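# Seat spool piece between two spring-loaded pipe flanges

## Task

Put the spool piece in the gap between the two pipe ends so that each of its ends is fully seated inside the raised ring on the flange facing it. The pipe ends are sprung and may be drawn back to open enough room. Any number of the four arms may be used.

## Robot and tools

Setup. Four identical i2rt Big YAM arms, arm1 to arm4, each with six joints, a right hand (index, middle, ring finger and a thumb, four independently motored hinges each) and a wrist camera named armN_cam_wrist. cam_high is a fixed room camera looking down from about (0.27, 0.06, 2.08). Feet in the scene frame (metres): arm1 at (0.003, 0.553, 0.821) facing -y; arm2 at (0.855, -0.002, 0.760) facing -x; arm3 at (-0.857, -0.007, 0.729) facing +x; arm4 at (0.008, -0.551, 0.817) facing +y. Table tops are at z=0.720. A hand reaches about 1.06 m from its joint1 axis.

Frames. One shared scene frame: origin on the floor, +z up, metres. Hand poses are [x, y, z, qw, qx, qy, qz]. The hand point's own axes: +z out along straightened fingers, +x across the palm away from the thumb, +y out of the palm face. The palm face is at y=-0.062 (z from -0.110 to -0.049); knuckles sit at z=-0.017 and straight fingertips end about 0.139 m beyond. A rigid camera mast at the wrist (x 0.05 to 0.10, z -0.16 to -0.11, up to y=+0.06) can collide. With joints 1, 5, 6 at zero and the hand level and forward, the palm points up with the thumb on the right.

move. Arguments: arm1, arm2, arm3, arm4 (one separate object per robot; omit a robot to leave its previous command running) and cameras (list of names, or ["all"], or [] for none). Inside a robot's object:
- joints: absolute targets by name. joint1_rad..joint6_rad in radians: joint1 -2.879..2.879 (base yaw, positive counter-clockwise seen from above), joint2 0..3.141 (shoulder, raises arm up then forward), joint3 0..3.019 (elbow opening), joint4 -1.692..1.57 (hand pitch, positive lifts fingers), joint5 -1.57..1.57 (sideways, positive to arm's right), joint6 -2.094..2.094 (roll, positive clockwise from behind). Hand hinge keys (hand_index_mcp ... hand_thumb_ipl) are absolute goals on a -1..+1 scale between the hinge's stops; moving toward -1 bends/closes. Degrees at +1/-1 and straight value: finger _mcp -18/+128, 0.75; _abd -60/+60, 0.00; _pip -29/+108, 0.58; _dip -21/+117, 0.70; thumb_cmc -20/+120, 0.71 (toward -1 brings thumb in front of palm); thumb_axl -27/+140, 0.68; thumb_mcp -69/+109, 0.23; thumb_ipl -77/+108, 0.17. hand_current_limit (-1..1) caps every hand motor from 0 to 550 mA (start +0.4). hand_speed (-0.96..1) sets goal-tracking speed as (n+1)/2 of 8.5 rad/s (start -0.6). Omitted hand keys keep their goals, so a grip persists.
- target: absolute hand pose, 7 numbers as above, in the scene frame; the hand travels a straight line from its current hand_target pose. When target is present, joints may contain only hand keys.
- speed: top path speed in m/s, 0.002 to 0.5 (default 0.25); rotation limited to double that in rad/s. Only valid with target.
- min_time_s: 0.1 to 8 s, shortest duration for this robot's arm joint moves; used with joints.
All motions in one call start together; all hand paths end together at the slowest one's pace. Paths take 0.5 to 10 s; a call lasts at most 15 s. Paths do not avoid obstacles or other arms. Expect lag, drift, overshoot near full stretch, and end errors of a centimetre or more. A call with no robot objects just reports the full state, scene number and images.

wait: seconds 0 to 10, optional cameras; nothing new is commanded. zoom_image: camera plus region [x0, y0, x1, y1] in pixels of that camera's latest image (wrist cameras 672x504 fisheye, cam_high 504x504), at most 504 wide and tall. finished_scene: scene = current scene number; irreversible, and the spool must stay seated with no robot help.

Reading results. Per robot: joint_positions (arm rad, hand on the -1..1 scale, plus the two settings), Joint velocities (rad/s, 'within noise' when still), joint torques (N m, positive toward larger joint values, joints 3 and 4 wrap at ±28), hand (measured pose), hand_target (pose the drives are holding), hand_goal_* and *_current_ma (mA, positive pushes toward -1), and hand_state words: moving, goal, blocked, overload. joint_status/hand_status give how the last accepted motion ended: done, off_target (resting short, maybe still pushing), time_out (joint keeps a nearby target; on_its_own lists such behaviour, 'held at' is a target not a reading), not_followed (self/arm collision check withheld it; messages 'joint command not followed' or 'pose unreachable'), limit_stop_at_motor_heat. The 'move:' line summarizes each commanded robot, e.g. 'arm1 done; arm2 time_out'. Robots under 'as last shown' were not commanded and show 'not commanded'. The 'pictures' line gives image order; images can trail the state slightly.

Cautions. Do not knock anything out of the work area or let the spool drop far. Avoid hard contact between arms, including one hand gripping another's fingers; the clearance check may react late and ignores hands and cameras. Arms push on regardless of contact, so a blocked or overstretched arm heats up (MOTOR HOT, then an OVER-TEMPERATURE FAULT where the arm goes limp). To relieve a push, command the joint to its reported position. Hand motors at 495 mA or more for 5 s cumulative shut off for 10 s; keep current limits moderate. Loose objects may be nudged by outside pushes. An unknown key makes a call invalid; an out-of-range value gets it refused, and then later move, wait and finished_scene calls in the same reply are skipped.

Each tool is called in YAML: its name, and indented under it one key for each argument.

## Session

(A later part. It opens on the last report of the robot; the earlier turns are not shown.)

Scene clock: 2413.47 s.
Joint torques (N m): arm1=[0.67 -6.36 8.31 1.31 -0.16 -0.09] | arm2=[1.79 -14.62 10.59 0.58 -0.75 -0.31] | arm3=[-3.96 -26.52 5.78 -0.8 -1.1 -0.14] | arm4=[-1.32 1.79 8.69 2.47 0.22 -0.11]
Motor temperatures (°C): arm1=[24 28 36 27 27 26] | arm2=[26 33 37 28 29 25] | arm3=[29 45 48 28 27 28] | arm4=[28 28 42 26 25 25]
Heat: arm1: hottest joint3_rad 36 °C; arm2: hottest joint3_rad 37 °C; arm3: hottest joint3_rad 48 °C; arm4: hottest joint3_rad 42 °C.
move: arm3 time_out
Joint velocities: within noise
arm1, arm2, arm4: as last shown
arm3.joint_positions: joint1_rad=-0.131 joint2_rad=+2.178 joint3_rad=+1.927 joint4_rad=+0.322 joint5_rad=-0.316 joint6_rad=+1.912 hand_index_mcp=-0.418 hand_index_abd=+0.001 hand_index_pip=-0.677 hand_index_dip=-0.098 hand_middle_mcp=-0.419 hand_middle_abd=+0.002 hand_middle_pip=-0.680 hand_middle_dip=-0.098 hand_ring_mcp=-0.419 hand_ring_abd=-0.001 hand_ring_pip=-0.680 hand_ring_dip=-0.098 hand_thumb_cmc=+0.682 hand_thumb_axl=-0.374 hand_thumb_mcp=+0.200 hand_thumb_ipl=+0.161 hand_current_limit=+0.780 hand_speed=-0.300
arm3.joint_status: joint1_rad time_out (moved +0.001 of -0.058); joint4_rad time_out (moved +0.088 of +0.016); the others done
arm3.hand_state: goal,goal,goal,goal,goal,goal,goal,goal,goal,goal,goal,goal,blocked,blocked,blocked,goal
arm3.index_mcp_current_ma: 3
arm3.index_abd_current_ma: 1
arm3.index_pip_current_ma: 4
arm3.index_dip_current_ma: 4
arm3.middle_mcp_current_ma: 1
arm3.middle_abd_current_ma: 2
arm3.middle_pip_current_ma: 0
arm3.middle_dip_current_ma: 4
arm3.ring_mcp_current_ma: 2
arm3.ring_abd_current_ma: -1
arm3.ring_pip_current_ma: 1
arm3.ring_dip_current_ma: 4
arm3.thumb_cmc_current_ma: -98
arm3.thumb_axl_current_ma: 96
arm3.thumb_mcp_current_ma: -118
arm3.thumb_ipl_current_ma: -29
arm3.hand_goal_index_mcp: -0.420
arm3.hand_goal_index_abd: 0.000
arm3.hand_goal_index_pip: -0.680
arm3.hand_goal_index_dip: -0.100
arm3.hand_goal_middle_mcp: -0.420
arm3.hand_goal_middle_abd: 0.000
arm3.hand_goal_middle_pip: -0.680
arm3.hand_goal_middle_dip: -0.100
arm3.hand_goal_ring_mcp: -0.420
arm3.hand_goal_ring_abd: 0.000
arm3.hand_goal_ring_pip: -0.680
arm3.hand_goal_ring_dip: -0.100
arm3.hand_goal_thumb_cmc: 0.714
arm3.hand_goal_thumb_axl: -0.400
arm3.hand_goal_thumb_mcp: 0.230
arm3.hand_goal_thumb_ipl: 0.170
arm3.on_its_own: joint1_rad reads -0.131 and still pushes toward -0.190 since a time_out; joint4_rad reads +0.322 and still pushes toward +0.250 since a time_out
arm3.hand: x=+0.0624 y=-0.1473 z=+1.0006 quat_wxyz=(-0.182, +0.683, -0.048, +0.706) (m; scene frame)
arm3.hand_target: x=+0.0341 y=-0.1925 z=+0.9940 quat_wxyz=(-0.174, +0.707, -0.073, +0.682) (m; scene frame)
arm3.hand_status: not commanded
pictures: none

move:
  arm3: {"joints":{"joint1_rad":-0.205,"joint2_rad":2.093,"joint3_rad":1.816,"joint4_rad":0.255,"joint5_rad":-0.315},"min_time_s":0.7}
  cameras: ["arm2_cam_wrist","cam_high"]

zoom_image:
  camera: "arm2_cam_wrist"
  region: [340, 20, 600, 220]

Scene clock: 2421.87 s.
Joint torques (N m): arm1=[0.67 -6.42 8.32 1.31 -0.16 -0.09] | arm2=[1.85 -13.98 10.66 0.61 -0.75 -0.29] | arm3=[-5.01 -26.93 4.68 -1.37 -1.25 -0.15] | arm4=[-0.5 1.79 8.65 2.58 0.23 -0.1]
Motor temperatures (°C): arm1=[24 28 36 27 27 26] | arm2=[26 33 37 28 29 25] | arm3=[29 47 47 28 28 28] | arm4=[28 28 42 26 25 25]
Heat: arm1: hottest joint3_rad 36 °C; arm2: hottest joint3_rad 37 °C; arm3: hottest joint2_rad 47 °C; arm4: hottest joint3_rad 42 °C.
move: arm3 time_out
Joint velocities: within noise
arm1, arm2, arm4: as last shown
arm3.joint_positions: joint1_rad=-0.131 joint2_rad=+2.159 joint3_rad=+1.891 joint4_rad=+0.341 joint5_rad=-0.288 joint6_rad=+1.912 hand_index_mcp=-0.418 hand_index_abd=+0.001 hand_index_pip=-0.677 hand_index_dip=-0.098 hand_middle_mcp=-0.419 hand_middle_abd=+0.002 hand_middle_pip=-0.680 hand_middle_dip=-0.098 hand_ring_mcp=-0.419 hand_ring_abd=-0.001 hand_ring_pip=-0.680 hand_ring_dip=-0.098 hand_thumb_cmc=+0.682 hand_thumb_axl=-0.365 hand_thumb_mcp=+0.198 hand_thumb_ipl=+0.160 hand_current_limit=+0.780 hand_speed=-0.300
arm3.joint_status: joint1_rad time_out (moved +0.000 of -0.074); joint4_rad time_out (moved +0.020 of -0.067); the others done
arm3.hand_state: goal,goal,goal,goal,goal,goal,goal,goal,goal,goal,goal,goal,blocked,blocked,blocked,goal
arm3.index_mcp_current_ma: 3
arm3.index_abd_current_ma: 1
arm3.index_pip_current_ma: 4
arm3.index_dip_current_ma: 4
arm3.middle_mcp_current_ma: 1
arm3.middle_abd_current_ma: 2
arm3.middle_pip_current_ma: 0
arm3.middle_dip_current_ma: 4
arm3.ring_mcp_current_ma: 2
arm3.ring_abd_current_ma: -1
arm3.ring_pip_current_ma: 1
arm3.ring_dip_current_ma: 4
arm3.thumb_cmc_current_ma: -98
arm3.thumb_axl_current_ma: 133
arm3.thumb_mcp_current_ma: -131
arm3.thumb_ipl_current_ma: -31
arm3.hand_goal_index_mcp: -0.420
arm3.hand_goal_index_abd: 0.000
arm3.hand_goal_index_pip: -0.680
arm3.hand_goal_index_dip: -0.100
arm3.hand_goal_middle_mcp: -0.420
arm3.hand_goal_middle_abd: 0.000
arm3.hand_goal_middle_pip: -0.680
arm3.hand_goal_middle_dip: -0.100
arm3.hand_goal_ring_mcp: -0.420
arm3.hand_goal_ring_abd: 0.000
arm3.hand_goal_ring_pip: -0.680
arm3.hand_goal_ring_dip: -0.100
arm3.hand_goal_thumb_cmc: 0.714
arm3.hand_goal_thumb_axl: -0.400
arm3.hand_goal_thumb_mcp: 0.230
arm3.hand_goal_thumb_ipl: 0.170
arm3.on_its_own: joint1_rad reads -0.131 and still pushes toward -0.205 since a time_out; joint4_rad reads +0.341 and still pushes toward +0.255 since a time_out
arm3.hand: x=+0.0544 y=-0.1515 z=+1.0000 quat_wxyz=(-0.172, +0.681, -0.058, +0.709) (m; scene frame)
arm3.hand_target: x=+0.0192 y=-0.2080 z=+0.9877 quat_wxyz=(-0.161, +0.711, -0.090, +0.679) (m; scene frame)
arm3.hand_status: not commanded
pictures: arm2_cam_wrist, cam_high
camera_calibration:
arm2_cam_wrist: T_world_to_cam=[[0.315894, 0.534698, -0.783779, 0.789787], [0.11981, -0.841946, -0.526092, 0.218297], [-0.9412, 0.0722848, -0.330027, 0.719996], [0, 0, 0, 1]] pos_world=[0.402017, -0.290548, 0.971481]

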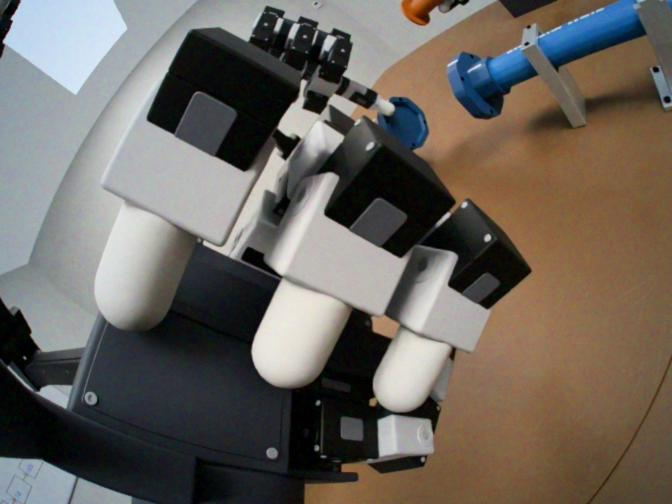

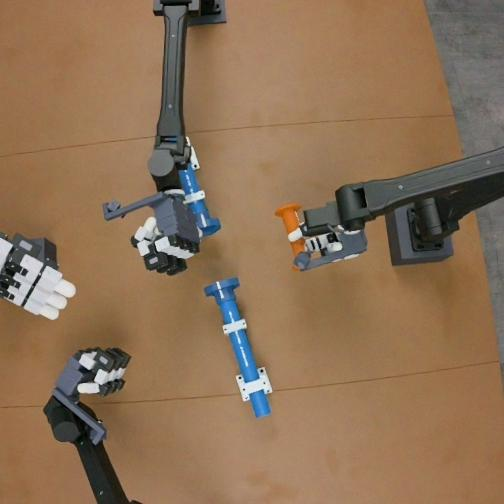

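Scaled by 1.938 from the camera's 672x504 image, which has a finer 960x720 frame.

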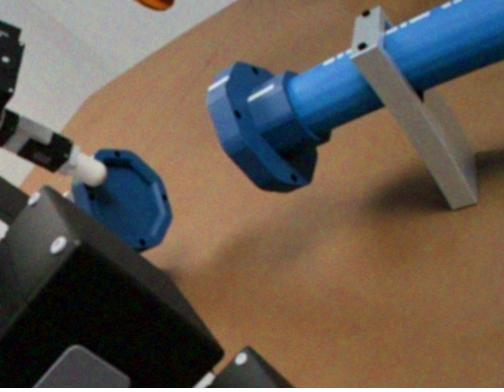

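move:
  arm3: {"joints":{"joint1_rad":-0.215,"joint2_rad":2.06,"joint3_rad":1.766,"joint4_rad":0.255,"joint5_rad":-0.315},"min_time_s":0.8}
  cameras: ["arm2_cam_wrist","cam_high"]

zoom_image:
  camera: "arm2_cam_wrist"
  region: [340, 20, 600, 220]

Scene clock: 2432.40 s.
Joint torques (N m): arm1=[0.67 -6.36 8.31 1.31 -0.16 -0.09] | arm2=[1.73 -14.21 10.74 0.73 -0.78 -0.33] | arm3=[-5.83 -27.46 3.71 -2.03 -1.36 -0.15] | arm4=[-0.91 1.55 8.83 2.48 0.2 -0.11]
Motor temperatures (°C): arm1=[24 28 36 27 27 26] | arm2=[26 33 37 28 29 25] | arm3=[29 48 46 28 28 28] | arm4=[28 27 42 26 25 25]
Heat: arm1: hottest joint3_rad 36 °C; arm2: hottest joint3_rad 37 °C; arm3: hottest joint2_rad 48 °C; arm4: hottest joint3_rad 42 °C.
move: arm3 time_out
Joint velocities: within noise
arm1, arm2, arm4: as last shown
arm3.joint_positions: joint1_rad=-0.130 joint2_rad=+2.136 joint3_rad=+1.853 joint4_rad=+0.357 joint5_rad=-0.286 joint6_rad=+1.912 hand_index_mcp=-0.418 hand_index_abd=+0.001 hand_index_pip=-0.677 hand_index_dip=-0.098 hand_middle_mcp=-0.419 hand_middle_abd=+0.002 hand_middle_pip=-0.680 hand_middle_dip=-0.098 hand_ring_mcp=-0.419 hand_ring_abd=-0.001 hand_ring_pip=-0.680 hand_ring_dip=-0.098 hand_thumb_cmc=+0.703 hand_thumb_axl=-0.317 hand_thumb_mcp=+0.160 hand_thumb_ipl=+0.145 hand_current_limit=+0.780 hand_speed=-0.300
arm3.joint_status: joint1_rad time_out (moved +0.002 of -0.084); joint4_rad time_out (moved +0.016 of -0.086); the others done
arm3.hand_state: goal,goal,goal,goal,goal,goal,goal,goal,goal,goal,goal,goal,goal,blocked,blocked,blocked
arm3.index_mcp_current_ma: 3
arm3.index_abd_current_ma: 1
arm3.index_pip_current_ma: 4
arm3.index_dip_current_ma: 4
arm3.middle_mcp_current_ma: 1
arm3.middle_abd_current_ma: 2
arm3.middle_pip_current_ma: 0
arm3.middle_dip_current_ma: 4
arm3.ring_mcp_current_ma: 2
arm3.ring_abd_current_ma: -1
arm3.ring_pip_current_ma: 1
arm3.ring_dip_current_ma: 4
arm3.thumb_cmc_current_ma: -27
arm3.thumb_axl_current_ma: 389
arm3.thumb_mcp_current_ma: -337
arm3.thumb_ipl_current_ma: -103
arm3.hand_goal_index_mcp: -0.420
arm3.hand_goal_index_abd: 0.000
arm3.hand_goal_index_pip: -0.680
arm3.hand_goal_index_dip: -0.100
arm3.hand_goal_middle_mcp: -0.420
arm3.hand_goal_middle_abd: 0.000
arm3.hand_goal_middle_pip: -0.680
arm3.hand_goal_middle_dip: -0.100
arm3.hand_goal_ring_mcp: -0.420
arm3.hand_goal_ring_abd: 0.000
arm3.hand_goal_ring_pip: -0.680
arm3.hand_goal_ring_dip: -0.100
arm3.hand_goal_thumb_cmc: 0.714
arm3.hand_goal_thumb_axl: -0.400
arm3.hand_goal_thumb_mcp: 0.230
arm3.hand_goal_thumb_ipl: 0.170
arm3.on_its_own: joint1_rad reads -0.130 and still pushes toward -0.215 since a time_out; joint4_rad reads +0.357 and still pushes toward +0.255 since a time_out
arm3.hand: x=+0.0466 y=-0.1495 z=+1.0006 quat_wxyz=(-0.172, +0.681, -0.058, +0.709) (m; scene frame)
arm3.hand_target: x=+0.0048 y=-0.2140 z=+0.9856 quat_wxyz=(-0.158, +0.715, -0.096, +0.674) (m; scene frame)
arm3.hand_status: not commanded
pictures: arm2_cam_wrist, cam_high
camera_calibration:
arm2_cam_wrist: T_world_to_cam=[[0.315894, 0.534698, -0.783779, 0.789787], [0.11981, -0.841946, -0.526092, 0.218297], [-0.9412, 0.0722848, -0.330027, 0.719996], [0, 0, 0, 1]] pos_world=[0.402017, -0.290548, 0.971481]

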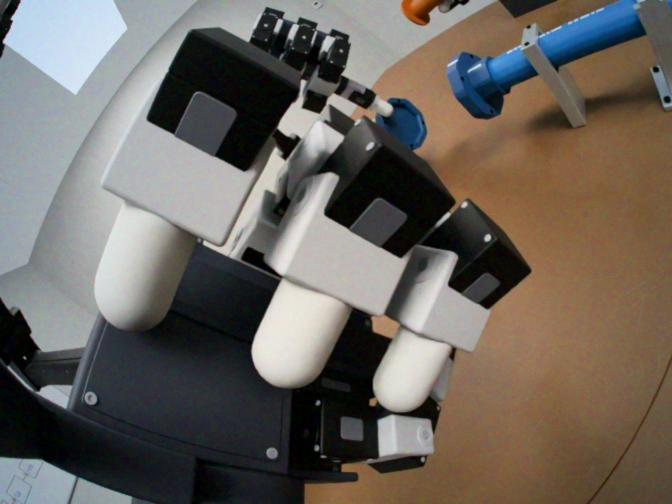

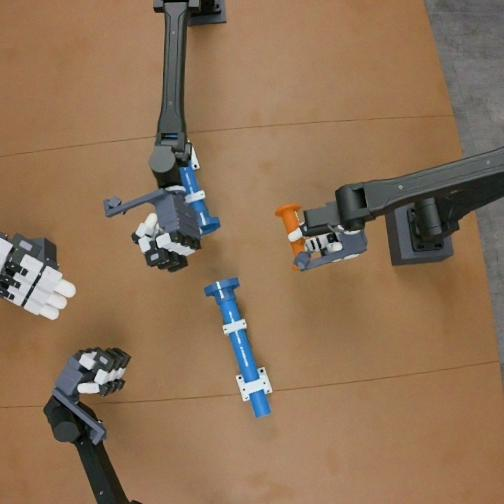

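Scaled by 1.938 from the camera's 672x504 image, which has a finer 960x720 frame.

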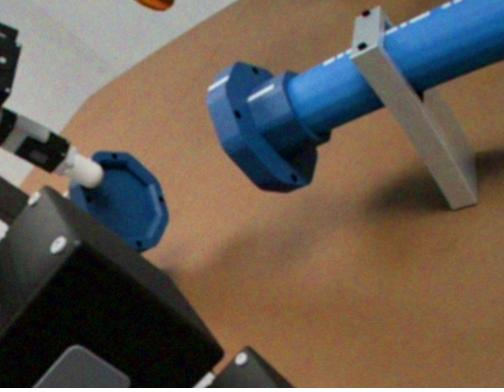

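move:
  arm3: {"joints":{"joint1_rad":-0.235,"hand_thumb_mcp":0.30,"hand_thumb_axl":-0.45,"hand_thumb_ipl":0.2},"min_time_s":0.8}
  cameras: ["arm2_cam_wrist"]

zoom_image:
  camera: "arm2_cam_wrist"
  region: [340, 20, 600, 220]

Scene clock: 2455.23 s.
Joint torques (N m): arm1=[0.67 -6.42 8.32 1.31 -0.16 -0.09] | arm2=[1.79 -14.1 10.69 0.58 -0.78 -0.33] | arm3=[-7.59 -27.46 3.71 -2.03 -1.35 -0.12] | arm4=[-1.38 1.79 8.95 2.47 0.23 -0.08]
Motor temperatures (°C): arm1=[24 28 36 27 27 26] | arm2=[26 33 37 28 29 25] | arm3=[29 49 44 28 29 28] | arm4=[28 27 42 26 25 25]
Heat: arm1: hottest joint3_rad 36 °C; arm2: hottest joint3_rad 37 °C; arm3: hottest joint2_rad 49 °C; arm4: hottest joint3_rad 42 °C.
move: arm3 time_out
Joint velocities: within noise
arm1: as last shown
arm2.joint_positions: joint1_rad=+0.701 joint2_rad=+2.242 joint3_rad=+1.444 joint4_rad=+1.545 joint5_rad=+1.366 joint6_rad=+0.801 hand_index_mcp=-0.418 hand_index_abd=+0.001 hand_index_pip=-0.678 hand_index_dip=-0.097 hand_middle_mcp=-0.418 hand_middle_abd=+0.001 hand_middle_pip=-0.678 hand_middle_dip=-0.097 hand_ring_mcp=-0.418 hand_ring_abd=+0.001 hand_ring_pip=-0.678 hand_ring_dip=-0.097 hand_thumb_cmc=+0.715 hand_thumb_axl=+0.677 hand_thumb_mcp=-0.443 hand_thumb_ipl=+0.168 hand_current_limit=+0.400 hand_speed=-0.300
arm2.joint_status: not commanded
arm2.hand_state: goal,goal,goal,goal,goal,goal,goal,goal,goal,goal,goal,goal,goal,goal,goal,goal
arm2.index_mcp_current_ma: 0
arm2.index_abd_current_ma: 0
arm2.index_pip_current_ma: 0
arm2.index_dip_current_ma: 0
arm2.middle_mcp_current_ma: 0
arm2.middle_abd_current_ma: 0
arm2.middle_pip_current_ma: 0
arm2.middle_dip_current_ma: 0
arm2.ring_mcp_current_ma: 0
arm2.ring_abd_current_ma: 0
arm2.ring_pip_current_ma: 0
arm2.ring_dip_current_ma: 0
arm2.thumb_cmc_current_ma: 0
arm2.thumb_axl_current_ma: 0
arm2.thumb_mcp_current_ma: 2
arm2.thumb_ipl_current_ma: 0
arm2.hand_goal_index_mcp: -0.420
arm2.hand_goal_index_abd: 0.000
arm2.hand_goal_index_pip: -0.680
arm2.hand_goal_index_dip: -0.100
arm2.hand_goal_middle_mcp: -0.420
arm2.hand_goal_middle_abd: 0.000
arm2.hand_goal_middle_pip: -0.680
arm2.hand_goal_middle_dip: -0.100
arm2.hand_goal_ring_mcp: -0.420
arm2.hand_goal_ring_abd: 0.000
arm2.hand_goal_ring_pip: -0.680
arm2.hand_goal_ring_dip: -0.100
arm2.hand_goal_thumb_cmc: 0.714
arm2.hand_goal_thumb_axl: 0.678
arm2.hand_goal_thumb_mcp: -0.450
arm2.hand_goal_thumb_ipl: 0.168
arm2.hand: x=+0.2952 y=-0.2265 z=+0.9252 quat_wxyz=(-0.701, +0.221, +0.617, +0.280) (m; scene frame)
arm2.hand_target: x=+0.2906 y=-0.2396 z=+0.9302 quat_wxyz=(-0.710, +0.228, +0.611, +0.266) (m; scene frame)
arm2.hand_status: not commanded
arm3.joint_positions: joint1_rad=-0.130 joint2_rad=+2.136 joint3_rad=+1.853 joint4_rad=+0.357 joint5_rad=-0.286 joint6_rad=+1.912 hand_index_mcp=-0.418 hand_index_abd=+0.001 hand_index_pip=-0.677 hand_index_dip=-0.098 hand_middle_mcp=-0.419 hand_middle_abd=+0.002 hand_middle_pip=-0.680 hand_middle_dip=-0.098 hand_ring_mcp=-0.419 hand_ring_abd=-0.001 hand_ring_pip=-0.680 hand_ring_dip=-0.098 hand_thumb_cmc=+0.703 hand_thumb_axl=-0.317 hand_thumb_mcp=+0.160 hand_thumb_ipl=+0.146 hand_current_limit=+0.780 hand_speed=-0.300
arm3.joint_status: joint1_rad time_out (moved +0.000 of -0.105); hand_thumb_axl off_target (ended at -0.317, target -0.450); hand_thumb_mcp off_target (ended at +0.160, target +0.300); hand_thumb_ipl off_target (ended at +0.146, target +0.200)
arm3.hand_state: goal,goal,goal,goal,goal,goal,goal,goal,goal,goal,goal,goal,goal,blocked,blocked,blocked
arm3.index_mcp_current_ma: 3
arm3.index_abd_current_ma: 1
arm3.index_pip_current_ma: 4
arm3.index_dip_current_ma: 4
arm3.middle_mcp_current_ma: 1
arm3.middle_abd_current_ma: 2
arm3.middle_pip_current_ma: 0
arm3.middle_dip_current_ma: 4
arm3.ring_mcp_current_ma: 2
arm3.ring_abd_current_ma: -1
arm3.ring_pip_current_ma: 1
arm3.ring_dip_current_ma: 4
arm3.thumb_cmc_current_ma: -27
arm3.thumb_axl_current_ma: 490
arm3.thumb_mcp_current_ma: -489
arm3.thumb_ipl_current_ma: -257
arm3.hand_goal_index_mcp: -0.420
arm3.hand_goal_index_abd: 0.000
arm3.hand_goal_index_pip: -0.680
arm3.hand_goal_index_dip: -0.100
arm3.hand_goal_middle_mcp: -0.420
arm3.hand_goal_middle_abd: 0.000
arm3.hand_goal_middle_pip: -0.680
arm3.hand_goal_middle_dip: -0.100
arm3.hand_goal_ring_mcp: -0.420
arm3.hand_goal_ring_abd: 0.000
arm3.hand_goal_ring_pip: -0.680
arm3.hand_goal_ring_dip: -0.100
arm3.hand_goal_thumb_cmc: 0.714
arm3.hand_goal_thumb_axl: -0.450
arm3.hand_goal_thumb_mcp: 0.300
arm3.hand_goal_thumb_ipl: 0.200
arm3.on_its_own: joint1_rad reads -0.130 and still pushes toward -0.235 since a time_out; joint4_rad reads +0.357 and still pushes toward +0.255 since a time_out
arm3.hand: x=+0.0466 y=-0.1495 z=+1.0006 quat_wxyz=(-0.172, +0.681, -0.058, +0.709) (m; scene frame)
arm3.hand_target: x=+0.0005 y=-0.2312 z=+0.9856 quat_wxyz=(-0.151, +0.714, -0.103, +0.675) (m; scene frame)
arm3.hand_status: not commanded
arm4.joint_positions: joint1_rad=-0.465 joint2_rad=+0.615 joint3_rad=+1.366 joint4_rad=-1.199 joint5_rad=+0.099 joint6_rad=+1.070 hand_index_mcp=+0.756 hand_index_abd=+0.000 hand_index_pip=+0.577 hand_index_dip=+0.696 hand_middle_mcp=+0.756 hand_middle_abd=+0.000 hand_middle_pip=+0.577 hand_middle_dip=+0.696 hand_ring_mcp=+0.756 hand_ring_abd=+0.000 hand_ring_pip=+0.577 hand_ring_dip=+0.696 hand_thumb_cmc=+0.716 hand_thumb_axl=+0.677 hand_thumb_mcp=+0.226 hand_thumb_ipl=+0.168 hand_current_limit=+0.400 hand_speed=-0.600
arm4.joint_status: not commanded
arm4.hand_state: goal,goal,goal,goal,goal,goal,goal,goal,goal,goal,goal,goal,goal,goal,goal,goal
arm4.index_mcp_current_ma: 0
arm4.index_abd_current_ma: 0
arm4.index_pip_current_ma: 0
arm4.index_dip_current_ma: 0
arm4.middle_mcp_current_ma: 0
arm4.middle_abd_current_ma: 0
arm4.middle_pip_current_ma: 0
arm4.middle_dip_current_ma: 0
arm4.ring_mcp_current_ma: 0
arm4.ring_abd_current_ma: 0
arm4.ring_pip_current_ma: 0
arm4.ring_dip_current_ma: 0
arm4.thumb_cmc_current_ma: 0
arm4.thumb_axl_current_ma: 0
arm4.thumb_mcp_current_ma: 0
arm4.thumb_ipl_current_ma: 0
arm4.hand_goal_index_mcp: 0.754
arm4.hand_goal_index_abd: 0.000
arm4.hand_goal_index_pip: 0.576
arm4.hand_goal_index_dip: 0.696
arm4.hand_goal_middle_mcp: 0.754
arm4.hand_goal_middle_abd: 0.000
arm4.hand_goal_middle_pip: 0.576
arm4.hand_goal_middle_dip: 0.696
arm4.hand_goal_ring_mcp: 0.754
arm4.hand_goal_ring_abd: 0.000
arm4.hand_goal_ring_pip: 0.576
arm4.hand_goal_ring_dip: 0.696
arm4.hand_goal_thumb_cmc: 0.714
arm4.hand_goal_thumb_axl: 0.678
arm4.hand_goal_thumb_mcp: 0.226
arm4.hand_goal_thumb_ipl: 0.168
arm4.hand: x=+0.2036 y=-0.3639 z=+1.4001 quat_wxyz=(-0.114, +0.600, +0.595, +0.523) (m; scene frame)
arm4.hand_target: x=+0.2018 y=-0.3671 z=+1.4143 quat_wxyz=(-0.119, +0.594, +0.588, +0.536) (m; scene frame)
arm4.hand_status: not commanded
pictures: arm2_cam_wrist
camera_calibration:
arm2_cam_wrist: T_world_to_cam=[[0.315894, 0.534698, -0.783779, 0.789787], [0.11981, -0.841946, -0.526092, 0.218297], [-0.9412, 0.0722848, -0.330027, 0.719996], [0, 0, 0, 1]] pos_world=[0.402017, -0.290548, 0.971481]

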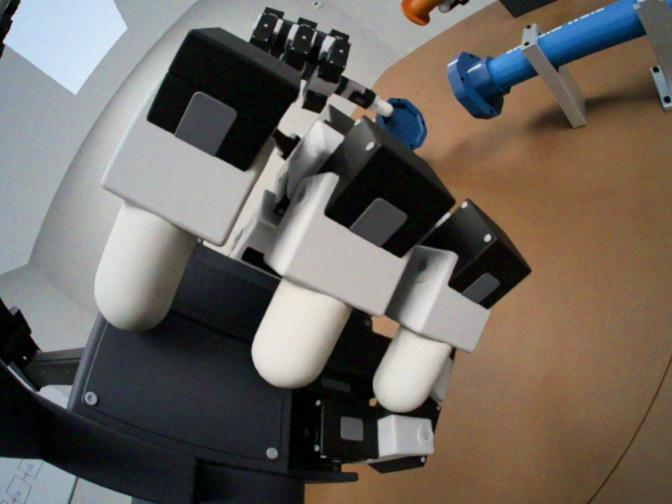

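Scaled by 1.938 from the camera's 672x504 image, which has a finer 960x720 frame.

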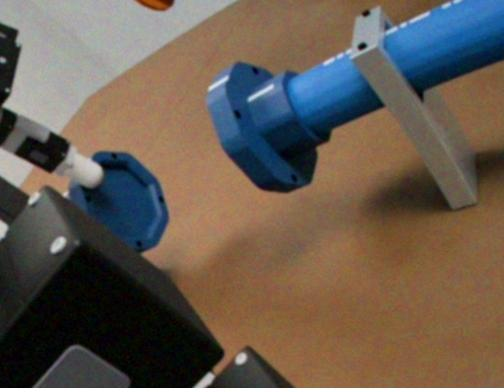

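move:
  cameras: ["arm4_cam_wrist", "arm3_cam_wrist"]

Scene clock: 2492.53 s.
Joint torques (N m): arm1=[0.67 -6.36 8.32 1.31 -0.16 -0.09] | arm2=[1.73 -14.1 10.69 0.51 -0.78 -0.28] | arm3=[-7.47 -27.46 3.7 -1.99 -1.36 -0.14] | arm4=[-1.2 1.67 8.65 2.51 0.24 -0.08]
Motor temperatures (°C): arm1=[24 28 36 27 27 26] | arm2=[26 33 37 28 29 25] | arm3=[29 50 43 28 29 28] | arm4=[28 27 42 26 25 25]
Heat: arm1: hottest joint3_rad 36 °C; arm2: hottest joint3_rad 37 °C; arm3: hottest joint2_rad 50 °C; arm4: hottest joint3_rad 42 °C.
Joint velocities: within noise
arm1.joint_positions: joint1_rad=+0.089 joint2_rad=+1.138 joint3_rad=+0.702 joint4_rad=-1.284 joint5_rad=+0.023 joint6_rad=-0.143 hand_index_mcp=-0.072 hand_index_abd=+0.000 hand_index_pip=-0.120 hand_index_dip=+1.000 hand_middle_mcp=-0.079 hand_middle_abd=+0.000 hand_middle_pip=-0.115 hand_middle_dip=+1.000 hand_ring_mcp=-0.909 hand_ring_abd=+0.030 hand_ring_pip=-0.131 hand_ring_dip=+0.265 hand_thumb_cmc=-0.656 hand_thumb_axl=+0.678 hand_thumb_mcp=-0.027 hand_thumb_ipl=+0.186 hand_current_limit=+0.750 hand_speed=-0.300
arm1.joint_status: not commanded
arm1.hand_state: blocked,goal,blocked,goal,blocked,goal,blocked,goal,blocked,blocked,goal,goal,goal,goal,blocked,goal
arm1.index_mcp_current_ma: 299
arm1.index_abd_current_ma: 1
arm1.index_pip_current_ma: 112
arm1.index_dip_current_ma: 0
arm1.middle_mcp_current_ma: 265
arm1.middle_abd_current_ma: 0
arm1.middle_pip_current_ma: 131
arm1.middle_dip_current_ma: 0
arm1.ring_mcp_current_ma: 312
arm1.ring_abd_current_ma: 94
arm1.ring_pip_current_ma: 68
arm1.ring_dip_current_ma: 15
arm1.thumb_cmc_current_ma: 12
arm1.thumb_axl_current_ma: -1
arm1.thumb_mcp_current_ma: 481
arm1.thumb_ipl_current_ma: 89
arm1.hand_goal_index_mcp: -0.140
arm1.hand_goal_index_abd: 0.000
arm1.hand_goal_index_pip: -0.150
arm1.hand_goal_index_dip: 1.000
arm1.hand_goal_middle_mcp: -0.140
arm1.hand_goal_middle_abd: 0.000
arm1.hand_goal_middle_pip: -0.150
arm1.hand_goal_middle_dip: 1.000
arm1.hand_goal_ring_mcp: -0.980
arm1.hand_goal_ring_abd: 0.000
arm1.hand_goal_ring_pip: -0.150
arm1.hand_goal_ring_dip: 0.260
arm1.hand_goal_thumb_cmc: -0.660
arm1.hand_goal_thumb_axl: 0.678
arm1.hand_goal_thumb_mcp: -0.150
arm1.hand_goal_thumb_ipl: 0.168
arm1.hand: x=+0.0112 y=+0.2320 z=+0.9050 quat_wxyz=(-0.074, +0.991, +0.110, -0.005) (m; scene frame)
arm1.hand_target: x=+0.0099 y=+0.2205 z=+0.9202 quat_wxyz=(-0.044, +0.993, +0.109, -0.005) (m; scene frame)
arm1.hand_status: not commanded
arm2.joint_positions: joint1_rad=+0.701 joint2_rad=+2.242 joint3_rad=+1.444 joint4_rad=+1.545 joint5_rad=+1.366 joint6_rad=+0.801 hand_index_mcp=-0.418 hand_index_abd=+0.001 hand_index_pip=-0.678 hand_index_dip=-0.097 hand_middle_mcp=-0.418 hand_middle_abd=+0.001 hand_middle_pip=-0.678 hand_middle_dip=-0.097 hand_ring_mcp=-0.418 hand_ring_abd=+0.001 hand_ring_pip=-0.678 hand_ring_dip=-0.097 hand_thumb_cmc=+0.715 hand_thumb_axl=+0.677 hand_thumb_mcp=-0.443 hand_thumb_ipl=+0.168 hand_current_limit=+0.400 hand_speed=-0.300
arm2.joint_status: not commanded
arm2.hand_state: goal,goal,goal,goal,goal,goal,goal,goal,goal,goal,goal,goal,goal,goal,goal,goal
arm2.index_mcp_current_ma: 0
arm2.index_abd_current_ma: 0
arm2.index_pip_current_ma: 0
arm2.index_dip_current_ma: 0
arm2.middle_mcp_current_ma: 0
arm2.middle_abd_current_ma: 0
arm2.middle_pip_current_ma: 0
arm2.middle_dip_current_ma: 0
arm2.ring_mcp_current_ma: 0
arm2.ring_abd_current_ma: 0
arm2.ring_pip_current_ma: 0
arm2.ring_dip_current_ma: 0
arm2.thumb_cmc_current_ma: 0
arm2.thumb_axl_current_ma: 0
arm2.thumb_mcp_current_ma: 2
arm2.thumb_ipl_current_ma: 0
arm2.hand_goal_index_mcp: -0.420
arm2.hand_goal_index_abd: 0.000
arm2.hand_goal_index_pip: -0.680
arm2.hand_goal_index_dip: -0.100
arm2.hand_goal_middle_mcp: -0.420
arm2.hand_goal_middle_abd: 0.000
arm2.hand_goal_middle_pip: -0.680
arm2.hand_goal_middle_dip: -0.100
arm2.hand_goal_ring_mcp: -0.420
arm2.hand_goal_ring_abd: 0.000
arm2.hand_goal_ring_pip: -0.680
arm2.hand_goal_ring_dip: -0.100
arm2.hand_goal_thumb_cmc: 0.714
arm2.hand_goal_thumb_axl: 0.678
arm2.hand_goal_thumb_mcp: -0.450
arm2.hand_goal_thumb_ipl: 0.168
arm2.hand: x=+0.2952 y=-0.2265 z=+0.9252 quat_wxyz=(-0.701, +0.221, +0.617, +0.280) (m; scene frame)
arm2.hand_target: x=+0.2906 y=-0.2396 z=+0.9302 quat_wxyz=(-0.710, +0.228, +0.611, +0.266) (m; scene frame)
arm2.hand_status: not commanded
arm3.joint_positions: joint1_rad=-0.130 joint2_rad=+2.136 joint3_rad=+1.853 joint4_rad=+0.357 joint5_rad=-0.286 joint6_rad=+1.912 hand_index_mcp=-0.418 hand_index_abd=+0.001 hand_index_pip=-0.677 hand_index_dip=-0.098 hand_middle_mcp=-0.419 hand_middle_abd=+0.002 hand_middle_pip=-0.680 hand_middle_dip=-0.098 hand_ring_mcp=-0.419 hand_ring_abd=-0.001 hand_ring_pip=-0.680 hand_ring_dip=-0.098 hand_thumb_cmc=+0.703 hand_thumb_axl=-0.317 hand_thumb_mcp=+0.160 hand_thumb_ipl=+0.146 hand_current_limit=+0.780 hand_speed=-0.300
arm3.joint_status: joint1_rad time_out (moved +0.000 of -0.105); hand_thumb_axl off_target (ended at -0.317, target -0.450); hand_thumb_mcp off_target (ended at +0.160, target +0.300); hand_thumb_ipl off_target (ended at +0.146, target +0.200)
arm3.hand_state: goal,goal,goal,goal,goal,goal,goal,goal,goal,goal,goal,goal,goal,blocked,blocked,blocked
arm3.index_mcp_current_ma: 3
arm3.index_abd_current_ma: 1
arm3.index_pip_current_ma: 4
arm3.index_dip_current_ma: 4
arm3.middle_mcp_current_ma: 1
arm3.middle_abd_current_ma: 2
arm3.middle_pip_current_ma: 0
arm3.middle_dip_current_ma: 4
arm3.ring_mcp_current_ma: 2
arm3.ring_abd_current_ma: -1
arm3.ring_pip_current_ma: 1
arm3.ring_dip_current_ma: 4
arm3.thumb_cmc_current_ma: -27
arm3.thumb_axl_current_ma: 490
arm3.thumb_mcp_current_ma: -489
arm3.thumb_ipl_current_ma: -257
arm3.hand_goal_index_mcp: -0.420
arm3.hand_goal_index_abd: 0.000
arm3.hand_goal_index_pip: -0.680
arm3.hand_goal_index_dip: -0.100
arm3.hand_goal_middle_mcp: -0.420
arm3.hand_goal_middle_abd: 0.000
arm3.hand_goal_middle_pip: -0.680
arm3.hand_goal_middle_dip: -0.100
arm3.hand_goal_ring_mcp: -0.420
arm3.hand_goal_ring_abd: 0.000
arm3.hand_goal_ring_pip: -0.680
arm3.hand_goal_ring_dip: -0.100
arm3.hand_goal_thumb_cmc: 0.714
arm3.hand_goal_thumb_axl: -0.450
arm3.hand_goal_thumb_mcp: 0.300
arm3.hand_goal_thumb_ipl: 0.200
arm3.on_its_own: joint1_rad reads -0.130 and still pushes toward -0.235 since a time_out; joint4_rad reads +0.357 and still pushes toward +0.255 since a time_out
arm3.hand: x=+0.0466 y=-0.1495 z=+1.0006 quat_wxyz=(-0.172, +0.681, -0.058, +0.709) (m; scene frame)
arm3.hand_target: x=+0.0005 y=-0.2312 z=+0.9856 quat_wxyz=(-0.151, +0.714, -0.103, +0.675) (m; scene frame)
arm3.hand_status: not commanded
arm4.joint_positions: joint1_rad=-0.465 joint2_rad=+0.615 joint3_rad=+1.366 joint4_rad=-1.199 joint5_rad=+0.099 joint6_rad=+1.070 hand_index_mcp=+0.756 hand_index_abd=+0.000 hand_index_pip=+0.577 hand_index_dip=+0.696 hand_middle_mcp=+0.756 hand_middle_abd=+0.000 hand_middle_pip=+0.577 hand_middle_dip=+0.696 hand_ring_mcp=+0.756 hand_ring_abd=+0.000 hand_ring_pip=+0.577 hand_ring_dip=+0.696 hand_thumb_cmc=+0.716 hand_thumb_axl=+0.677 hand_thumb_mcp=+0.226 hand_thumb_ipl=+0.168 hand_current_limit=+0.400 hand_speed=-0.600
arm4.joint_status: not commanded
arm4.hand_state: goal,goal,goal,goal,goal,goal,goal,goal,goal,goal,goal,goal,goal,goal,goal,goal
arm4.index_mcp_current_ma: 0
arm4.index_abd_current_ma: 0
arm4.index_pip_current_ma: 0
arm4.index_dip_current_ma: 0
arm4.middle_mcp_current_ma: 0
arm4.middle_abd_current_ma: 0
arm4.middle_pip_current_ma: 0
arm4.middle_dip_current_ma: 0
arm4.ring_mcp_current_ma: 0
arm4.ring_abd_current_ma: 0
arm4.ring_pip_current_ma: 0
arm4.ring_dip_current_ma: 0
arm4.thumb_cmc_current_ma: 0
arm4.thumb_axl_current_ma: 0
arm4.thumb_mcp_current_ma: 0
arm4.thumb_ipl_current_ma: 0
arm4.hand_goal_index_mcp: 0.754
arm4.hand_goal_index_abd: 0.000
arm4.hand_goal_index_pip: 0.576
arm4.hand_goal_index_dip: 0.696
arm4.hand_goal_middle_mcp: 0.754
arm4.hand_goal_middle_abd: 0.000
arm4.hand_goal_middle_pip: 0.576
arm4.hand_goal_middle_dip: 0.696
arm4.hand_goal_ring_mcp: 0.754
arm4.hand_goal_ring_abd: 0.000
arm4.hand_goal_ring_pip: 0.576
arm4.hand_goal_ring_dip: 0.696
arm4.hand_goal_thumb_cmc: 0.714
arm4.hand_goal_thumb_axl: 0.678
arm4.hand_goal_thumb_mcp: 0.226
arm4.hand_goal_thumb_ipl: 0.168
arm4.hand: x=+0.2036 y=-0.3639 z=+1.4001 quat_wxyz=(-0.114, +0.600, +0.595, +0.523) (m; scene frame)
arm4.hand_target: x=+0.2018 y=-0.3671 z=+1.4143 quat_wxyz=(-0.119, +0.594, +0.588, +0.536) (m; scene frame)
arm4.hand_status: not commanded
pictures: arm3_cam_wrist, arm4_cam_wrist
camera_calibration:
arm3_cam_wrist: T_world_to_cam=[[0.0552096, -0.351046, -0.934729, 0.906861], [-0.778777, 0.570727, -0.26034, 0.338149], [0.624867, 0.742319, -0.241877, 0.450093], [0, 0, 0, 1]] pos_world=[-0.0679726, -0.208753, 1.04457]

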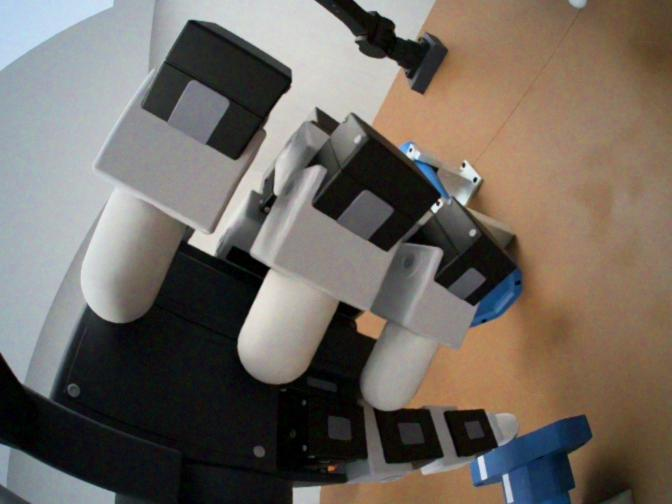

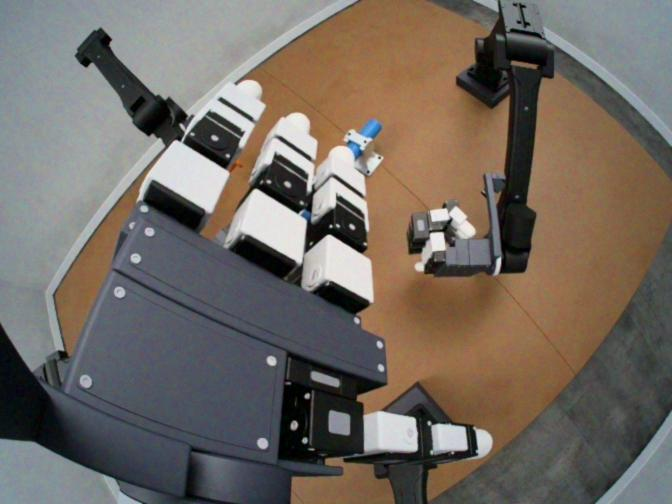

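move:
  arm3: {"target":[0.130,-0.153,1.012,-0.1979,0.7057,-0.0463,0.6789],"speed":0.12,"joints":{"hand_thumb_mcp":0.26,"hand_thumb_axl":-0.42,"hand_thumb_ipl":0.18}}
  arm2: {"target":[0.27,-0.29,0.96,-0.5515,-0.5515,0.4426,0.4426],"speed":0.2,"joints":{"hand_index_mcp":0.75,"hand_index_pip":0.58,"hand_index_dip":0.70,"hand_middle_mcp":0.75,"hand_middle_pip":0.58,"hand_middle_dip":0.70,"hand_ring_mcp":0.75,"hand_ring_pip":0.58,"hand_ring_dip":0.70,"hand_thumb_axl":-0.4,"hand_thumb_mcp":0.23,"hand_thumb_ipl":0.17,"hand_current_limit":0.78}}

move:
  arm3: {"target":[0.13,-0.153,1.04,-0.1979,0.7057,-0.0463,0.6789],"speed":0.2}
  arm2: {"target":[0.15,-0.28,0.91,-0.5515,-0.5515,0.4426,0.4426],"speed":0.2}
  cameras: ["cam_high","arm2_cam_wrist","arm3_cam_wrist"]

Scene clock: 2584.67 s.
Joint torques (N m): arm1=[0.67 -6.42 8.31 1.32 -0.16 -0.09] | arm2=[-0.38 -14.33 5.3 1.36 0.01 -0.15] | arm3=[1.03 -22.48 16.03 1.74 -0.27 -0.18] | arm4=[-0.79 0.91 8.91 2.45 0.24 -0.02]
Motor temperatures (°C): arm1=[24 28 36 27 27 26] | arm2=[26 33 36 28 29 25] | arm3=[29 51 42 28 30 28] | arm4=[28 27 42 26 25 25]
Heat: arm1: hottest joint3_rad 36 °C; arm2: hottest joint3_rad 36 °C; arm3: hottest joint2_rad 51 °C; arm4: hottest joint3_rad 42 °C.
move: arm2 off_target; arm3 off_target
Joint velocities: within noise
arm1, arm4: as last shown
arm2.joint_positions: joint1_rad=+0.608 joint2_rad=+2.009 joint3_rad=+0.918 joint4_rad=+1.079 joint5_rad=+0.373 joint6_rad=+0.012 hand_index_mcp=+0.758 hand_index_abd=+0.002 hand_index_pip=+0.580 hand_index_dip=+0.697 hand_middle_mcp=+0.758 hand_middle_abd=+0.001 hand_middle_pip=+0.580 hand_middle_dip=+0.698 hand_ring_mcp=+0.758 hand_ring_abd=+0.001 hand_ring_pip=+0.580 hand_ring_dip=+0.697 hand_thumb_cmc=+0.721 hand_thumb_axl=-0.398 hand_thumb_mcp=+0.232 hand_thumb_ipl=+0.169 hand_current_limit=+0.780 hand_speed=-0.300
arm2.joint_status: all done
arm2.hand_state: goal,goal,goal,goal,goal,goal,goal,goal,goal,goal,goal,goal,goal,goal,goal,goal
arm2.index_mcp_current_ma: 2
arm2.index_abd_current_ma: 0
arm2.index_pip_current_ma: 0
arm2.index_dip_current_ma: 0
arm2.middle_mcp_current_ma: 2
arm2.middle_abd_current_ma: 0
arm2.middle_pip_current_ma: 0
arm2.middle_dip_current_ma: 0
arm2.ring_mcp_current_ma: 2
arm2.ring_abd_current_ma: 0
arm2.ring_pip_current_ma: 0
arm2.ring_dip_current_ma: 0
arm2.thumb_cmc_current_ma: 2
arm2.thumb_axl_current_ma: 0
arm2.thumb_mcp_current_ma: 0
arm2.thumb_ipl_current_ma: 0
arm2.hand_goal_index_mcp: 0.750
arm2.hand_goal_index_abd: 0.000
arm2.hand_goal_index_pip: 0.580
arm2.hand_goal_index_dip: 0.700
arm2.hand_goal_middle_mcp: 0.750
arm2.hand_goal_middle_abd: 0.000
arm2.hand_goal_middle_pip: 0.580
arm2.hand_goal_middle_dip: 0.700
arm2.hand_goal_ring_mcp: 0.750
arm2.hand_goal_ring_abd: 0.000
arm2.hand_goal_ring_pip: 0.580
arm2.hand_goal_ring_dip: 0.700
arm2.hand_goal_thumb_cmc: 0.714
arm2.hand_goal_thumb_axl: -0.400
arm2.hand_goal_thumb_mcp: 0.230
arm2.hand_goal_thumb_ipl: 0.170
arm2.hand: x=+0.2718 y=-0.2990 z=+0.9470 quat_wxyz=(-0.552, -0.556, +0.443, +0.436) (m; scene frame)
arm2.hand_target: x=+0.2701 y=-0.2901 z=+0.9599 quat_wxyz=(-0.552, -0.551, +0.443, +0.443) (m; scene frame)
arm2.hand_status: off_target (0.016 m and 1.0 deg from the pose sent, 0.077 m and 97.1 deg at the start; a joint's target at an end of its range on 1 of 155 steps)
arm3.joint_positions: joint1_rad=-0.135 joint2_rad=+2.390 joint3_rad=+2.353 joint4_rad=+0.008 joint5_rad=-0.354 joint6_rad=+1.917 hand_index_mcp=-0.418 hand_index_abd=+0.001 hand_index_pip=-0.677 hand_index_dip=-0.098 hand_middle_mcp=-0.419 hand_middle_abd=+0.002 hand_middle_pip=-0.680 hand_middle_dip=-0.098 hand_ring_mcp=-0.419 hand_ring_abd=-0.001 hand_ring_pip=-0.680 hand_ring_dip=-0.098 hand_thumb_cmc=+0.702 hand_thumb_axl=-0.419 hand_thumb_mcp=+0.254 hand_thumb_ipl=+0.177 hand_current_limit=+0.780 hand_speed=-0.300
arm3.joint_status: all done
arm3.hand_state: goal,goal,goal,goal,goal,goal,goal,goal,goal,goal,goal,goal,goal,goal,goal,goal
arm3.index_mcp_current_ma: 3
arm3.index_abd_current_ma: 1
arm3.index_pip_current_ma: 4
arm3.index_dip_current_ma: 4
arm3.middle_mcp_current_ma: 1
arm3.middle_abd_current_ma: 2
arm3.middle_pip_current_ma: 0
arm3.middle_dip_current_ma: 4
arm3.ring_mcp_current_ma: 2
arm3.ring_abd_current_ma: -1
arm3.ring_pip_current_ma: 1
arm3.ring_dip_current_ma: 4
arm3.thumb_cmc_current_ma: -29
arm3.thumb_axl_current_ma: 3
arm3.thumb_mcp_current_ma: -17
arm3.thumb_ipl_current_ma: -8
arm3.hand_goal_index_mcp: -0.420
arm3.hand_goal_index_abd: 0.000
arm3.hand_goal_index_pip: -0.680
arm3.hand_goal_index_dip: -0.100
arm3.hand_goal_middle_mcp: -0.420
arm3.hand_goal_middle_abd: 0.000
arm3.hand_goal_middle_pip: -0.680
arm3.hand_goal_middle_dip: -0.100
arm3.hand_goal_ring_mcp: -0.420
arm3.hand_goal_ring_abd: 0.000
arm3.hand_goal_ring_pip: -0.680
arm3.hand_goal_ring_dip: -0.100
arm3.hand_goal_thumb_cmc: 0.714
arm3.hand_goal_thumb_axl: -0.420
arm3.hand_goal_thumb_mcp: 0.260
arm3.hand_goal_thumb_ipl: 0.180
arm3.hand: x=+0.1208 y=-0.1521 z=+0.9910 quat_wxyz=(-0.197, +0.716, -0.052, +0.667) (m; scene frame)
arm3.hand_target: x=+0.1272 y=-0.1525 z=+1.0119 quat_wxyz=(-0.198, +0.705, -0.046, +0.679) (m; scene frame)
arm3.hand_status: off_target (0.023 m and 1.9 deg from the pose sent, 0.084 m and 5.6 deg at the start)
pictures: none

Scene clock: 2586.40 s.
Joint torques (N m): arm1=[0.67 -6.42 8.31 1.31 -0.16 -0.09] | arm2=[-0.09 -13.98 10.74 1.31 0.02 -0.11] | arm3=[1.08 -22.77 15.98 1.83 -0.27 -0.2] | arm4=[-1.2 1.67 8.76 2.55 0.26 -0.1]
Motor temperatures (°C): arm1=[24 28 36 27 27 26] | arm2=[26 33 36 28 29 25] | arm3=[29 51 43 28 30 28] | arm4=[28 27 42 26 25 25]
Heat: arm1: hottest joint3_rad 36 °C; arm2: hottest joint3_rad 36 °C; arm3: hottest joint2_rad 51 °C; arm4: hottest joint3_rad 42 °C.
move: arm2 off_target; arm3 off_target
Joint velocities: within noise
arm1, arm4: as last shown
arm2.joint_positions: joint1_rad=+0.477 joint2_rad=+2.221 joint3_rad=+1.195 joint4_rad=+1.005 joint5_rad=+0.245 joint6_rad=+0.011 hand_index_mcp=+0.758 hand_index_abd=+0.002 hand_index_pip=+0.580 hand_index_dip=+0.697 hand_middle_mcp=+0.759 hand_middle_abd=+0.001 hand_middle_pip=+0.580 hand_middle_dip=+0.698 hand_ring_mcp=+0.759 hand_ring_abd=+0.001 hand_ring_pip=+0.580 hand_ring_dip=+0.697 hand_thumb_cmc=+0.722 hand_thumb_axl=-0.398 hand_thumb_mcp=+0.233 hand_thumb_ipl=+0.169 hand_current_limit=+0.780 hand_speed=-0.300
arm2.joint_status: not commanded
arm2.hand_state: goal,goal,goal,goal,goal,goal,goal,goal,goal,goal,goal,goal,goal,goal,goal,goal
arm2.index_mcp_current_ma: 2
arm2.index_abd_current_ma: 0
arm2.index_pip_current_ma: 0
arm2.index_dip_current_ma: 0
arm2.middle_mcp_current_ma: 2
arm2.middle_abd_current_ma: 0
arm2.middle_pip_current_ma: 0
arm2.middle_dip_current_ma: 0
arm2.ring_mcp_current_ma: 2
arm2.ring_abd_current_ma: 0
arm2.ring_pip_current_ma: 0
arm2.ring_dip_current_ma: 0
arm2.thumb_cmc_current_ma: 2
arm2.thumb_axl_current_ma: 0
arm2.thumb_mcp_current_ma: 0
arm2.thumb_ipl_current_ma: 0
arm2.hand_goal_index_mcp: 0.750
arm2.hand_goal_index_abd: 0.000
arm2.hand_goal_index_pip: 0.580
arm2.hand_goal_index_dip: 0.700
arm2.hand_goal_middle_mcp: 0.750
arm2.hand_goal_middle_abd: 0.000
arm2.hand_goal_middle_pip: 0.580
arm2.hand_goal_middle_dip: 0.700
arm2.hand_goal_ring_mcp: 0.750
arm2.hand_goal_ring_abd: 0.000
arm2.hand_goal_ring_pip: 0.580
arm2.hand_goal_ring_dip: 0.700
arm2.hand_goal_thumb_cmc: 0.714
arm2.hand_goal_thumb_axl: -0.400
arm2.hand_goal_thumb_mcp: 0.230
arm2.hand_goal_thumb_ipl: 0.170
arm2.hand: x=+0.1640 y=-0.2802 z=+0.9035 quat_wxyz=(-0.548, -0.558, +0.446, +0.435) (m; scene frame)
arm2.hand_target: x=+0.1509 y=-0.2795 z=+0.9101 quat_wxyz=(-0.551, -0.552, +0.443, +0.443) (m; scene frame)
arm2.hand_status: off_target (0.015 m and 1.3 deg from the pose sent, 0.129 m and 1.0 deg at the start)
arm3.joint_positions: joint1_rad=-0.135 joint2_rad=+2.398 joint3_rad=+2.446 joint4_rad=-0.073 joint5_rad=-0.354 joint6_rad=+1.917 hand_index_mcp=-0.418 hand_index_abd=+0.001 hand_index_pip=-0.677 hand_index_dip=-0.098 hand_middle_mcp=-0.419 hand_middle_abd=+0.002 hand_middle_pip=-0.680 hand_middle_dip=-0.098 hand_ring_mcp=-0.419 hand_ring_abd=-0.001 hand_ring_pip=-0.680 hand_ring_dip=-0.098 hand_thumb_cmc=+0.702 hand_thumb_axl=-0.419 hand_thumb_mcp=+0.254 hand_thumb_ipl=+0.177 hand_current_limit=+0.780 hand_speed=-0.300
arm3.joint_status: not commanded
arm3.hand_state: goal,goal,goal,goal,goal,goal,goal,goal,goal,goal,goal,goal,goal,goal,goal,goal
arm3.index_mcp_current_ma: 3
arm3.index_abd_current_ma: 1
arm3.index_pip_current_ma: 4
arm3.index_dip_current_ma: 4
arm3.middle_mcp_current_ma: 1
arm3.middle_abd_current_ma: 2
arm3.middle_pip_current_ma: 0
arm3.middle_dip_current_ma: 4
arm3.ring_mcp_current_ma: 2
arm3.ring_abd_current_ma: -1
arm3.ring_pip_current_ma: 1
arm3.ring_dip_current_ma: 4
arm3.thumb_cmc_current_ma: -29
arm3.thumb_axl_current_ma: 3
arm3.thumb_mcp_current_ma: -17
arm3.thumb_ipl_current_ma: -8
arm3.hand_goal_index_mcp: -0.420
arm3.hand_goal_index_abd: 0.000
arm3.hand_goal_index_pip: -0.680
arm3.hand_goal_index_dip: -0.100
arm3.hand_goal_middle_mcp: -0.420
arm3.hand_goal_middle_abd: 0.000
arm3.hand_goal_middle_pip: -0.680
arm3.hand_goal_middle_dip: -0.100
arm3.hand_goal_ring_mcp: -0.420
arm3.hand_goal_ring_abd: 0.000
arm3.hand_goal_ring_pip: -0.680
arm3.hand_goal_ring_dip: -0.100
arm3.hand_goal_thumb_cmc: 0.714
arm3.hand_goal_thumb_axl: -0.420
arm3.hand_goal_thumb_mcp: 0.260
arm3.hand_goal_thumb_ipl: 0.180
arm3.hand: x=+0.1228 y=-0.1524 z=+1.0211 quat_wxyz=(-0.197, +0.716, -0.051, +0.668) (m; scene frame)
arm3.hand_target: x=+0.1276 y=-0.1526 z=+1.0399 quat_wxyz=(-0.198, +0.705, -0.046, +0.679) (m; scene frame)
arm3.hand_status: off_target (0.020 m and 1.8 deg from the pose sent, 0.050 m and 1.9 deg at the start)
pictures: arm2_cam_wrist, arm3_cam_wrist, cam_high
camera_calibration:
arm2_cam_wrist: T_world_to_cam=[[-0.200286, 0.791088, 0.577984, -0.230906], [0.616334, 0.560318, -0.553332, 0.513536], [-0.761589, 0.245407, -0.599798, 0.856006], [0, 0, 0, 1]] pos_world=[0.289168, -0.315146, 0.931047]
arm3_cam_wrist: T_world_to_cam=[[-0.0174491, -0.333802, -0.942482, 0.94028], [-0.834462, 0.524129, -0.170183, 0.312201], [0.550789, 0.783496, -0.28769, 0.471784], [0, 0, 0, 1]] pos_world=[0.0170733, -0.219407, 1.07506]

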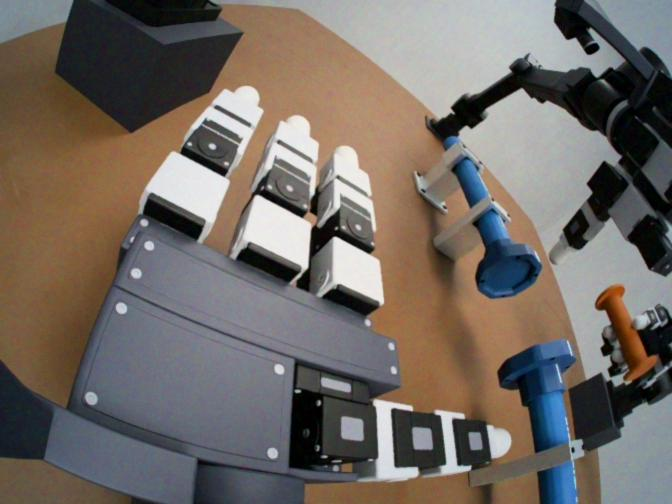

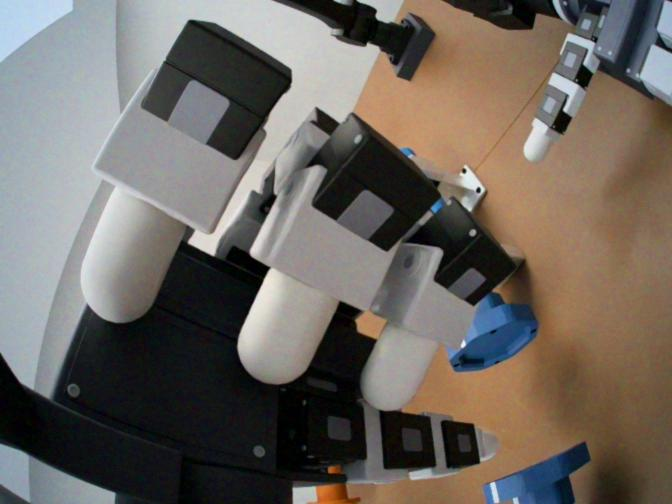

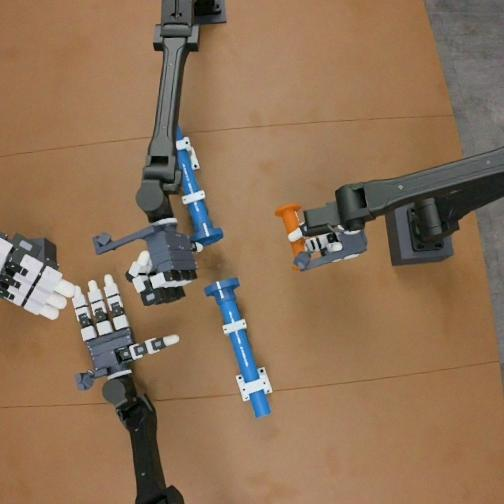

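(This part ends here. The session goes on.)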